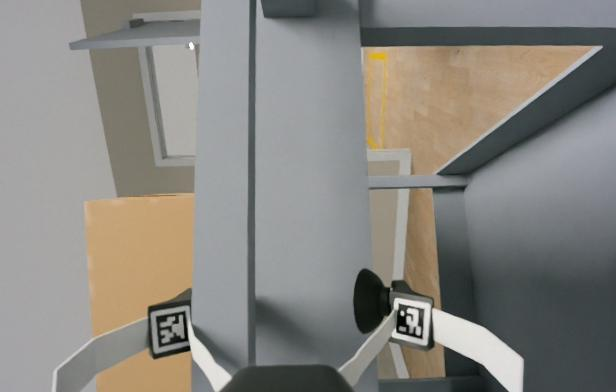

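>>> move(blocking=false, cameras=[], r1={"base":{"strafe_m":0.25}})

>>> wait(seconds=2.5, cameras=[])

>>> move(blocking=false, cameras=[], r1={"base":{"rotate_rad":-0.25},"pace":"slow"})

>>> wait(seconds=2, cameras=[])

>>> move(blocking=false, cameras=[], r1={"base":{"strafe_m":0.25}})

>>> wait(seconds=2.5, cameras=["r1_head_camera","r1_wrist_camera"])

Scene clock: 459.13 s.
move: r1 moving
r1.base_odometry: x=-4.025 y=-1.935 heading=+1.184
r1.turned_by_wheels: -0.001
r1.turned_by_imu: -0.003
r1.base_tilt: forward=-1.6 right=+1.3
r1.lidar_m: 0.39 0.41 2.53 2.55 2.67 2.45 2.50 2.38 2.18 2.21 2.76 0.46
r1.base_status: strafe_m moving
r1.joint_positions: lift_m=+0.639 arm_m=+0.035 wrist_yaw_rad=-0.007 wrist_pitch_rad=-0.004 wrist_roll_rad=+1.569 gripper_m=-0.008
r1.joint_status: not commanded
r1.measured_speeds: translate_m=+0.001 strafe_m=+0.141 rotate_rad=-0.007 lift_m=+0.000 arm_m=+0.000 wrist_yaw_rad=-0.004 wrist_pitch_rad=+0.000 wrist_roll_rad=+0.000
r1.motor_effort: lift_m=+11(12) arm_m=-4(4) wheel_0=-18(18) wheel_1=+10(10) wheel_2=-4(5)
r1.servo_current: wrist_yaw_rad=59(59) wrist_pitch_rad=39(46) wrist_roll_rad=59(65) gripper_m=104(124)
r1.hand_pose: x=+0.4937 y=-0.0893 z=+0.8179 quat_wxyz=(+0.708, +0.707, -0.004, -0.001) (m; r1's base frame)
r1.wrist_depth_mm: - - - 258 272 276 273 / - - - 251 - 1756 1255 / - - - 245 - 1983 - / - 488 179 238 - - - / - 442 175 232 - - - / - 442 170 227 178 - - / - 171 167 224 223 135 -
r2: as last shown
r2.turned_by_imu: +0.004
r2.lidar_m: 0.53 0.44 3.45 1.53 4.83 2.03 1.52 1.46 1.30 0.99 0.94 0.66
r2.servo_current: wrist_yaw_rad=72(78) wrist_pitch_rad=33(46) wrist_roll_rad=52(52) gripper_m=137(137)
r2.contact_limits: translate_m 0.8
r2.wrist_depth_mm: - - - 164 206 169 - / - - - 165 206 167 - / - - - 165 210 173 - / - 1661 - 166 211 175 - / - 1537 - 166 212 171 153 / - 1808 184 167 180 171 154 / 1863 - 1808 - 207 158 -
pictures: none
No camera images: "cameras" was empty.

Scene clock: 460.80 s.
earlier move: r1 done
r1.base_odometry: x=-4.223 y=-1.854 heading=+1.185
r1.turned_by_wheels: +0.001
r1.turned_by_imu: +0.001
r1.base_tilt: forward=-1.6 right=+1.3
r1.lidar_m: 0.43 0.55 2.33 2.37 2.59 2.36 2.39 2.58 2.37 2.40 2.44 0.45
r1.base_status: done
r1.joint_positions: lift_m=+0.639 arm_m=+0.035 wrist_yaw_rad=-0.003 wrist_pitch_rad=-0.006 wrist_roll_rad=+1.569 gripper_m=-0.008
r1.joint_status: not commanded
r1.measured_speeds: all 0
r1.motor_effort: lift_m=+12(12) arm_m=-4(4) wheel_0=-4(19) wheel_1=-2(10) wheel_2=+3(5)
r1.servo_current: wrist_yaw_rad=46(78) wrist_pitch_rad=52(52) wrist_roll_rad=33(65) gripper_m=104(124)
r1.hand_pose: x=+0.4941 y=-0.0882 z=+0.8186 quat_wxyz=(+0.708, +0.707, -0.003, +0.001) (m; r1's base frame)
r1.wrist_depth_mm: - - - 208 208 1983 - / - - 175 212 214 - - / - 418 175 218 220 - - / - 445 175 223 224 - - / - 473 459 229 230 - - / - 508 177 233 179 - - / - 157 179 239 - 155 -
r2.base_odometry: x=-2.644 y=+0.177 heading=-2.967
r2.turned_by_wheels: +0.000
r2.turned_by_imu: +0.000
r2.base_tilt: forward=-0.7 right=+0.0
r2.lidar_m: 0.54 0.43 1.87 1.60 4.82 2.03 1.52 1.45 1.29 0.96 0.94 0.66
r2.base_status: not commanded
r2.joint_positions: lift_m=+0.870 arm_m=+0.100 wrist_yaw_rad=+1.162 wrist_pitch_rad=+0.001 wrist_roll_rad=+0.002 gripper_m=-0.036
r2.joint_status: not commanded
r2.measured_speeds: all 0
r2.motor_effort: lift_m=+20(20) arm_m=-8(8) wheel_0=+14(14) wheel_1=-2(2) wheel_2=+18(18)
r2.servo_current: wrist_yaw_rad=72(85) wrist_pitch_rad=39(52) wrist_roll_rad=46(52) gripper_m=130(137)
r2.contact_limits: translate_m 0.8
r2.hand_pose: x=+0.4659 y=+0.2299 z=+1.0477 quat_wxyz=(+0.836, +0.000, +0.001, +0.549) (m; r2's base frame)
r2.wrist_depth_mm: - - - 164 204 170 - / - - - 165 206 167 - / - - - 165 209 173 - / - 1708 - 165 211 175 - / - 1661 - 166 212 170 153 / - 1921 183 167 180 171 153 / - - - - 208 158 -
wait: 1.67 of 2.5 s (r1 has come to rest)
pictures: none
No camera images: "cameras" was empty.

Scene clock: 461.30 s.
move: r1 moving
r1.base_odometry: x=-4.223 y=-1.854 heading=+1.061
r1.turned_by_wheels: -0.124
r1.turned_by_imu: -0.124
r1.base_tilt: forward=-1.6 right=+1.3
r1.lidar_m: 0.43 0.44 2.36 2.33 2.74 2.36 2.37 2.73 2.38 2.38 2.80 0.44
r1.base_status: rotate_rad moving
r1.joint_positions: lift_m=+0.639 arm_m=+0.035 wrist_yaw_rad=+0.011 wrist_pitch_rad=-0.015 wrist_roll_rad=+1.569 gripper_m=-0.009
r1.joint_status: not commanded
r1.measured_speeds: translate_m=+0.007 strafe_m=-0.002 rotate_rad=-0.481 lift_m=+0.000 arm_m=+0.002 wrist_yaw_rad=+0.022 wrist_pitch_rad=-0.032 wrist_roll_rad=+0.000
r1.motor_effort: lift_m=+12(12) arm_m=+0(4) wheel_0=+13(14) wheel_1=+7(8) wheel_2=+13(13)
r1.servo_current: wrist_yaw_rad=72(85) wrist_pitch_rad=78(78) wrist_roll_rad=59(59) gripper_m=72(111)
r1.hand_pose: x=+0.4952 y=-0.0843 z=+0.8211 quat_wxyz=(+0.708, +0.707, -0.001, +0.009) (m; r1's base frame)
r1.wrist_depth_mm: - - - 217 218 1921 1255 / - - - 221 220 1921 - / - 517 433 224 224 - - / - 449 436 228 227 - - / - 473 462 231 230 - - / - 504 180 189 183 - - / - 156 521 175 156 - -
r2: as last shown
r2.base_tilt: forward=-0.6 right=+0.0
r2.lidar_m: 0.52 0.46 1.87 1.61 4.81 2.00 1.51 1.46 1.28 1.00 0.95 0.65
r2.motor_effort: lift_m=+20(20) arm_m=-8(8) wheel_0=+14(14) wheel_1=-1(2) wheel_2=+18(18)
r2.servo_current: wrist_yaw_rad=85(85) wrist_pitch_rad=33(39) wrist_roll_rad=39(52) gripper_m=137(137)
r2.contact_limits: translate_m 0.8
r2.wrist_depth_mm: - - - 164 206 170 - / - - - 164 206 167 - / - - - 165 209 173 - / - 1708 - 166 211 174 - / - 1618 - 166 212 170 153 / - 1863 183 167 180 172 154 / - - - - 207 158 -
pictures: none
No camera images: "cameras" was empty.

Scene clock: 462.10 s.
earlier move: r1 done
r1.base_odometry: x=-4.223 y=-1.854 heading=+0.936
r1.turned_by_wheels: -0.125
r1.turned_by_imu: -0.126
r1.base_tilt: forward=-1.6 right=+1.3
r1.lidar_m: 0.42 0.41 2.38 2.33 2.54 2.41 2.37 2.65 2.42 2.37 2.60 0.47
r1.base_status: done
r1.joint_positions: lift_m=+0.639 arm_m=+0.035 wrist_yaw_rad=+0.011 wrist_pitch_rad=-0.016 wrist_roll_rad=+1.569 gripper_m=-0.009
r1.joint_status: not commanded
r1.measured_speeds: all 0
r1.motor_effort: lift_m=+11(12) arm_m=-4(4) wheel_0=+5(14) wheel_1=+4(8) wheel_2=+5(16)
r1.servo_current: wrist_yaw_rad=65(85) wrist_pitch_rad=78(91) wrist_roll_rad=65(72) gripper_m=59(111)
r1.hand_pose: x=+0.4952 y=-0.0842 z=+0.8214 quat_wxyz=(+0.708, +0.707, -0.002, +0.010) (m; r1's base frame)
r1.wrist_depth_mm: - - - 253 258 264 1118 / - - - 248 - 1863 1336 / - - - 245 245 - - / - 585 445 240 240 - - / - 452 449 237 236 - - / - 462 181 189 231 - - / - 156 178 174 173 - -
r2.base_odometry: x=-2.644 y=+0.177 heading=-2.967
r2.turned_by_wheels: +0.000
r2.turned_by_imu: +0.000
r2.base_tilt: forward=-0.7 right=+0.0
r2.lidar_m: 0.53 0.46 1.94 1.54 4.83 2.03 1.51 1.43 1.32 0.98 0.95 0.66
r2.base_status: not commanded
r2.joint_positions: lift_m=+0.870 arm_m=+0.100 wrist_yaw_rad=+1.162 wrist_pitch_rad=+0.001 wrist_roll_rad=+0.002 gripper_m=-0.036
r2.joint_status: not commanded
r2.measured_speeds: all 0
r2.motor_effort: lift_m=+20(20) arm_m=-7(8) wheel_0=+14(14) wheel_1=-1(2) wheel_2=+18(18)
r2.servo_current: wrist_yaw_rad=72(85) wrist_pitch_rad=39(46) wrist_roll_rad=39(59) gripper_m=124(137)
r2.contact_limits: translate_m 0.8
r2.hand_pose: x=+0.4659 y=+0.2299 z=+1.0477 quat_wxyz=(+0.836, +0.000, +0.001, +0.549) (m; r2's base frame)
r2.wrist_depth_mm: - - - 164 205 170 - / - - - 164 206 167 - / - - - 165 210 173 - / - 1661 - 165 211 175 - / - 1618 - 166 212 171 153 / - 1921 183 167 180 172 153 / - 1430 - - 207 159 -
wait: 0.80 of 2 s (r1 has come to rest)
pictures: none
No camera images: "cameras" was empty.

Scene clock: 462.60 s.
move: r1 moving
r1.base_odometry: x=-4.252 y=-1.833 heading=+0.936
r1.turned_by_wheels: -0.001
r1.turned_by_imu: -0.001
r1.base_tilt: forward=-1.6 right=+1.3
r1.lidar_m: 0.40 0.40 2.34 2.29 2.55 2.42 2.37 2.64 2.43 2.41 2.59 0.46
r1.base_status: strafe_m moving
r1.joint_positions: lift_m=+0.639 arm_m=+0.035 wrist_yaw_rad=-0.002 wrist_pitch_rad=-0.016 wrist_roll_rad=+1.569 gripper_m=-0.009
r1.joint_status: not commanded
r1.measured_speeds: translate_m=+0.000 strafe_m=+0.139 rotate_rad=-0.005 lift_m=+0.000 arm_m=+0.000 wrist_yaw_rad=-0.074 wrist_pitch_rad=+0.000 wrist_roll_rad=+0.002
r1.motor_effort: lift_m=+12(12) arm_m=-4(4) wheel_0=-11(15) wheel_1=+6(10) wheel_2=+3(5)
r1.servo_current: wrist_yaw_rad=46(85) wrist_pitch_rad=85(91) wrist_roll_rad=39(65) gripper_m=65(65)
r1.hand_pose: x=+0.4941 y=-0.0879 z=+0.8214 quat_wxyz=(+0.708, +0.707, -0.006, +0.005) (m; r1's base frame)
r1.wrist_depth_mm: - - - 263 270 270 282 / - - - 257 - 1863 1255 / - - - 250 250 - - / - - 585 244 245 820 - / - 455 452 238 240 - - / - 455 180 189 181 - - / - 149 180 173 154 - -
r2: as last shown
r2.lidar_m: 0.52 0.46 1.89 1.58 4.83 2.01 1.49 1.45 1.30 0.99 0.95 0.62
r2.motor_effort: lift_m=+20(20) arm_m=-7(8) wheel_0=+13(14) wheel_1=-1(2) wheel_2=+17(18)
r2.servo_current: wrist_yaw_rad=65(85) wrist_pitch_rad=39(46) wrist_roll_rad=46(46) gripper_m=130(137)
r2.contact_limits: translate_m 0.8
r2.wrist_depth_mm: - - - 164 206 170 - / - - - 165 206 167 - / - - - 165 209 173 - / - 1661 - 166 211 175 - / - 1618 - 166 212 170 153 / - 1808 184 167 180 171 153 / - - - - 206 158 -
pictures: none
No camera images: "cameras" was empty.

Scene clock: 464.27 s.
earlier move: r1 done
r1.base_odometry: x=-4.424 y=-1.706 heading=+0.936
r1.turned_by_wheels: +0.000
r1.turned_by_imu: -0.031
r1.base_tilt: forward=-1.6 right=+1.2
r1.lidar_m: 0.40 0.46 2.16 2.09 2.27 2.39 2.34 2.56 2.66 2.59 2.81 0.45
r1.base_status: done
r1.joint_positions: lift_m=+0.639 arm_m=+0.035 wrist_yaw_rad=-0.007 wrist_pitch_rad=-0.016 wrist_roll_rad=+1.570 gripper_m=-0.009
r1.joint_status: not commanded
r1.measured_speeds: all 0
r1.motor_effort: lift_m=+12(12) arm_m=+4(4) wheel_0=-1(20) wheel_1=-1(11) wheel_2=-2(10)
r1.servo_current: wrist_yaw_rad=72(85) wrist_pitch_rad=85(98) wrist_roll_rad=52(72) gripper_m=52(65)
r1.hand_pose: x=+0.4936 y=-0.0894 z=+0.8214 quat_wxyz=(+0.708, +0.707, -0.008, +0.003) (m; r1's base frame)
r1.wrist_depth_mm: - - - 227 227 1863 1255 / - - - 228 227 - - / - - 554 228 227 - - / - 445 439 229 228 - - / - 462 455 229 227 - - / - 480 181 196 180 - - / - 151 181 171 166 - -
r2.base_odometry: x=-2.644 y=+0.177 heading=-2.967
r2.turned_by_wheels: +0.000
r2.turned_by_imu: +0.000
r2.base_tilt: forward=-0.6 right=+0.0
r2.lidar_m: 0.53 0.46 1.83 1.62 4.84 2.01 1.50 1.46 1.30 0.99 0.94 0.66
r2.base_status: not commanded
r2.joint_positions: lift_m=+0.870 arm_m=+0.100 wrist_yaw_rad=+1.162 wrist_pitch_rad=+0.001 wrist_roll_rad=+0.002 gripper_m=-0.036
r2.joint_status: not commanded
r2.measured_speeds: all 0
r2.motor_effort: lift_m=+20(20) arm_m=-8(8) wheel_0=+13(14) wheel_1=-2(2) wheel_2=+17(18)
r2.servo_current: wrist_yaw_rad=65(85) wrist_pitch_rad=39(46) wrist_roll_rad=52(59) gripper_m=124(137)
r2.contact_limits: translate_m 0.8
r2.hand_pose: x=+0.4659 y=+0.2299 z=+1.0477 quat_wxyz=(+0.836, +0.000, +0.001, +0.549) (m; r2's base frame)
r2.wrist_depth_mm: - - - 165 206 170 - / - - - 165 206 167 - / - - - 165 210 173 - / - - - 165 211 175 - / - 1756 - 166 212 171 153 / - 1808 183 166 180 171 153 / - 1808 - - 207 158 -
wait: 1.67 of 2.5 s (r1 has come to rest)
pictures: r1_head_camera, r1_wrist_camera
Images, in order (width x height): r1_head_camera 420x560, r1_wrist_camera 616x392.

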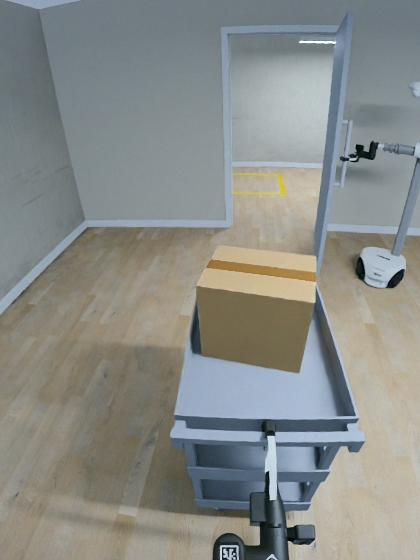

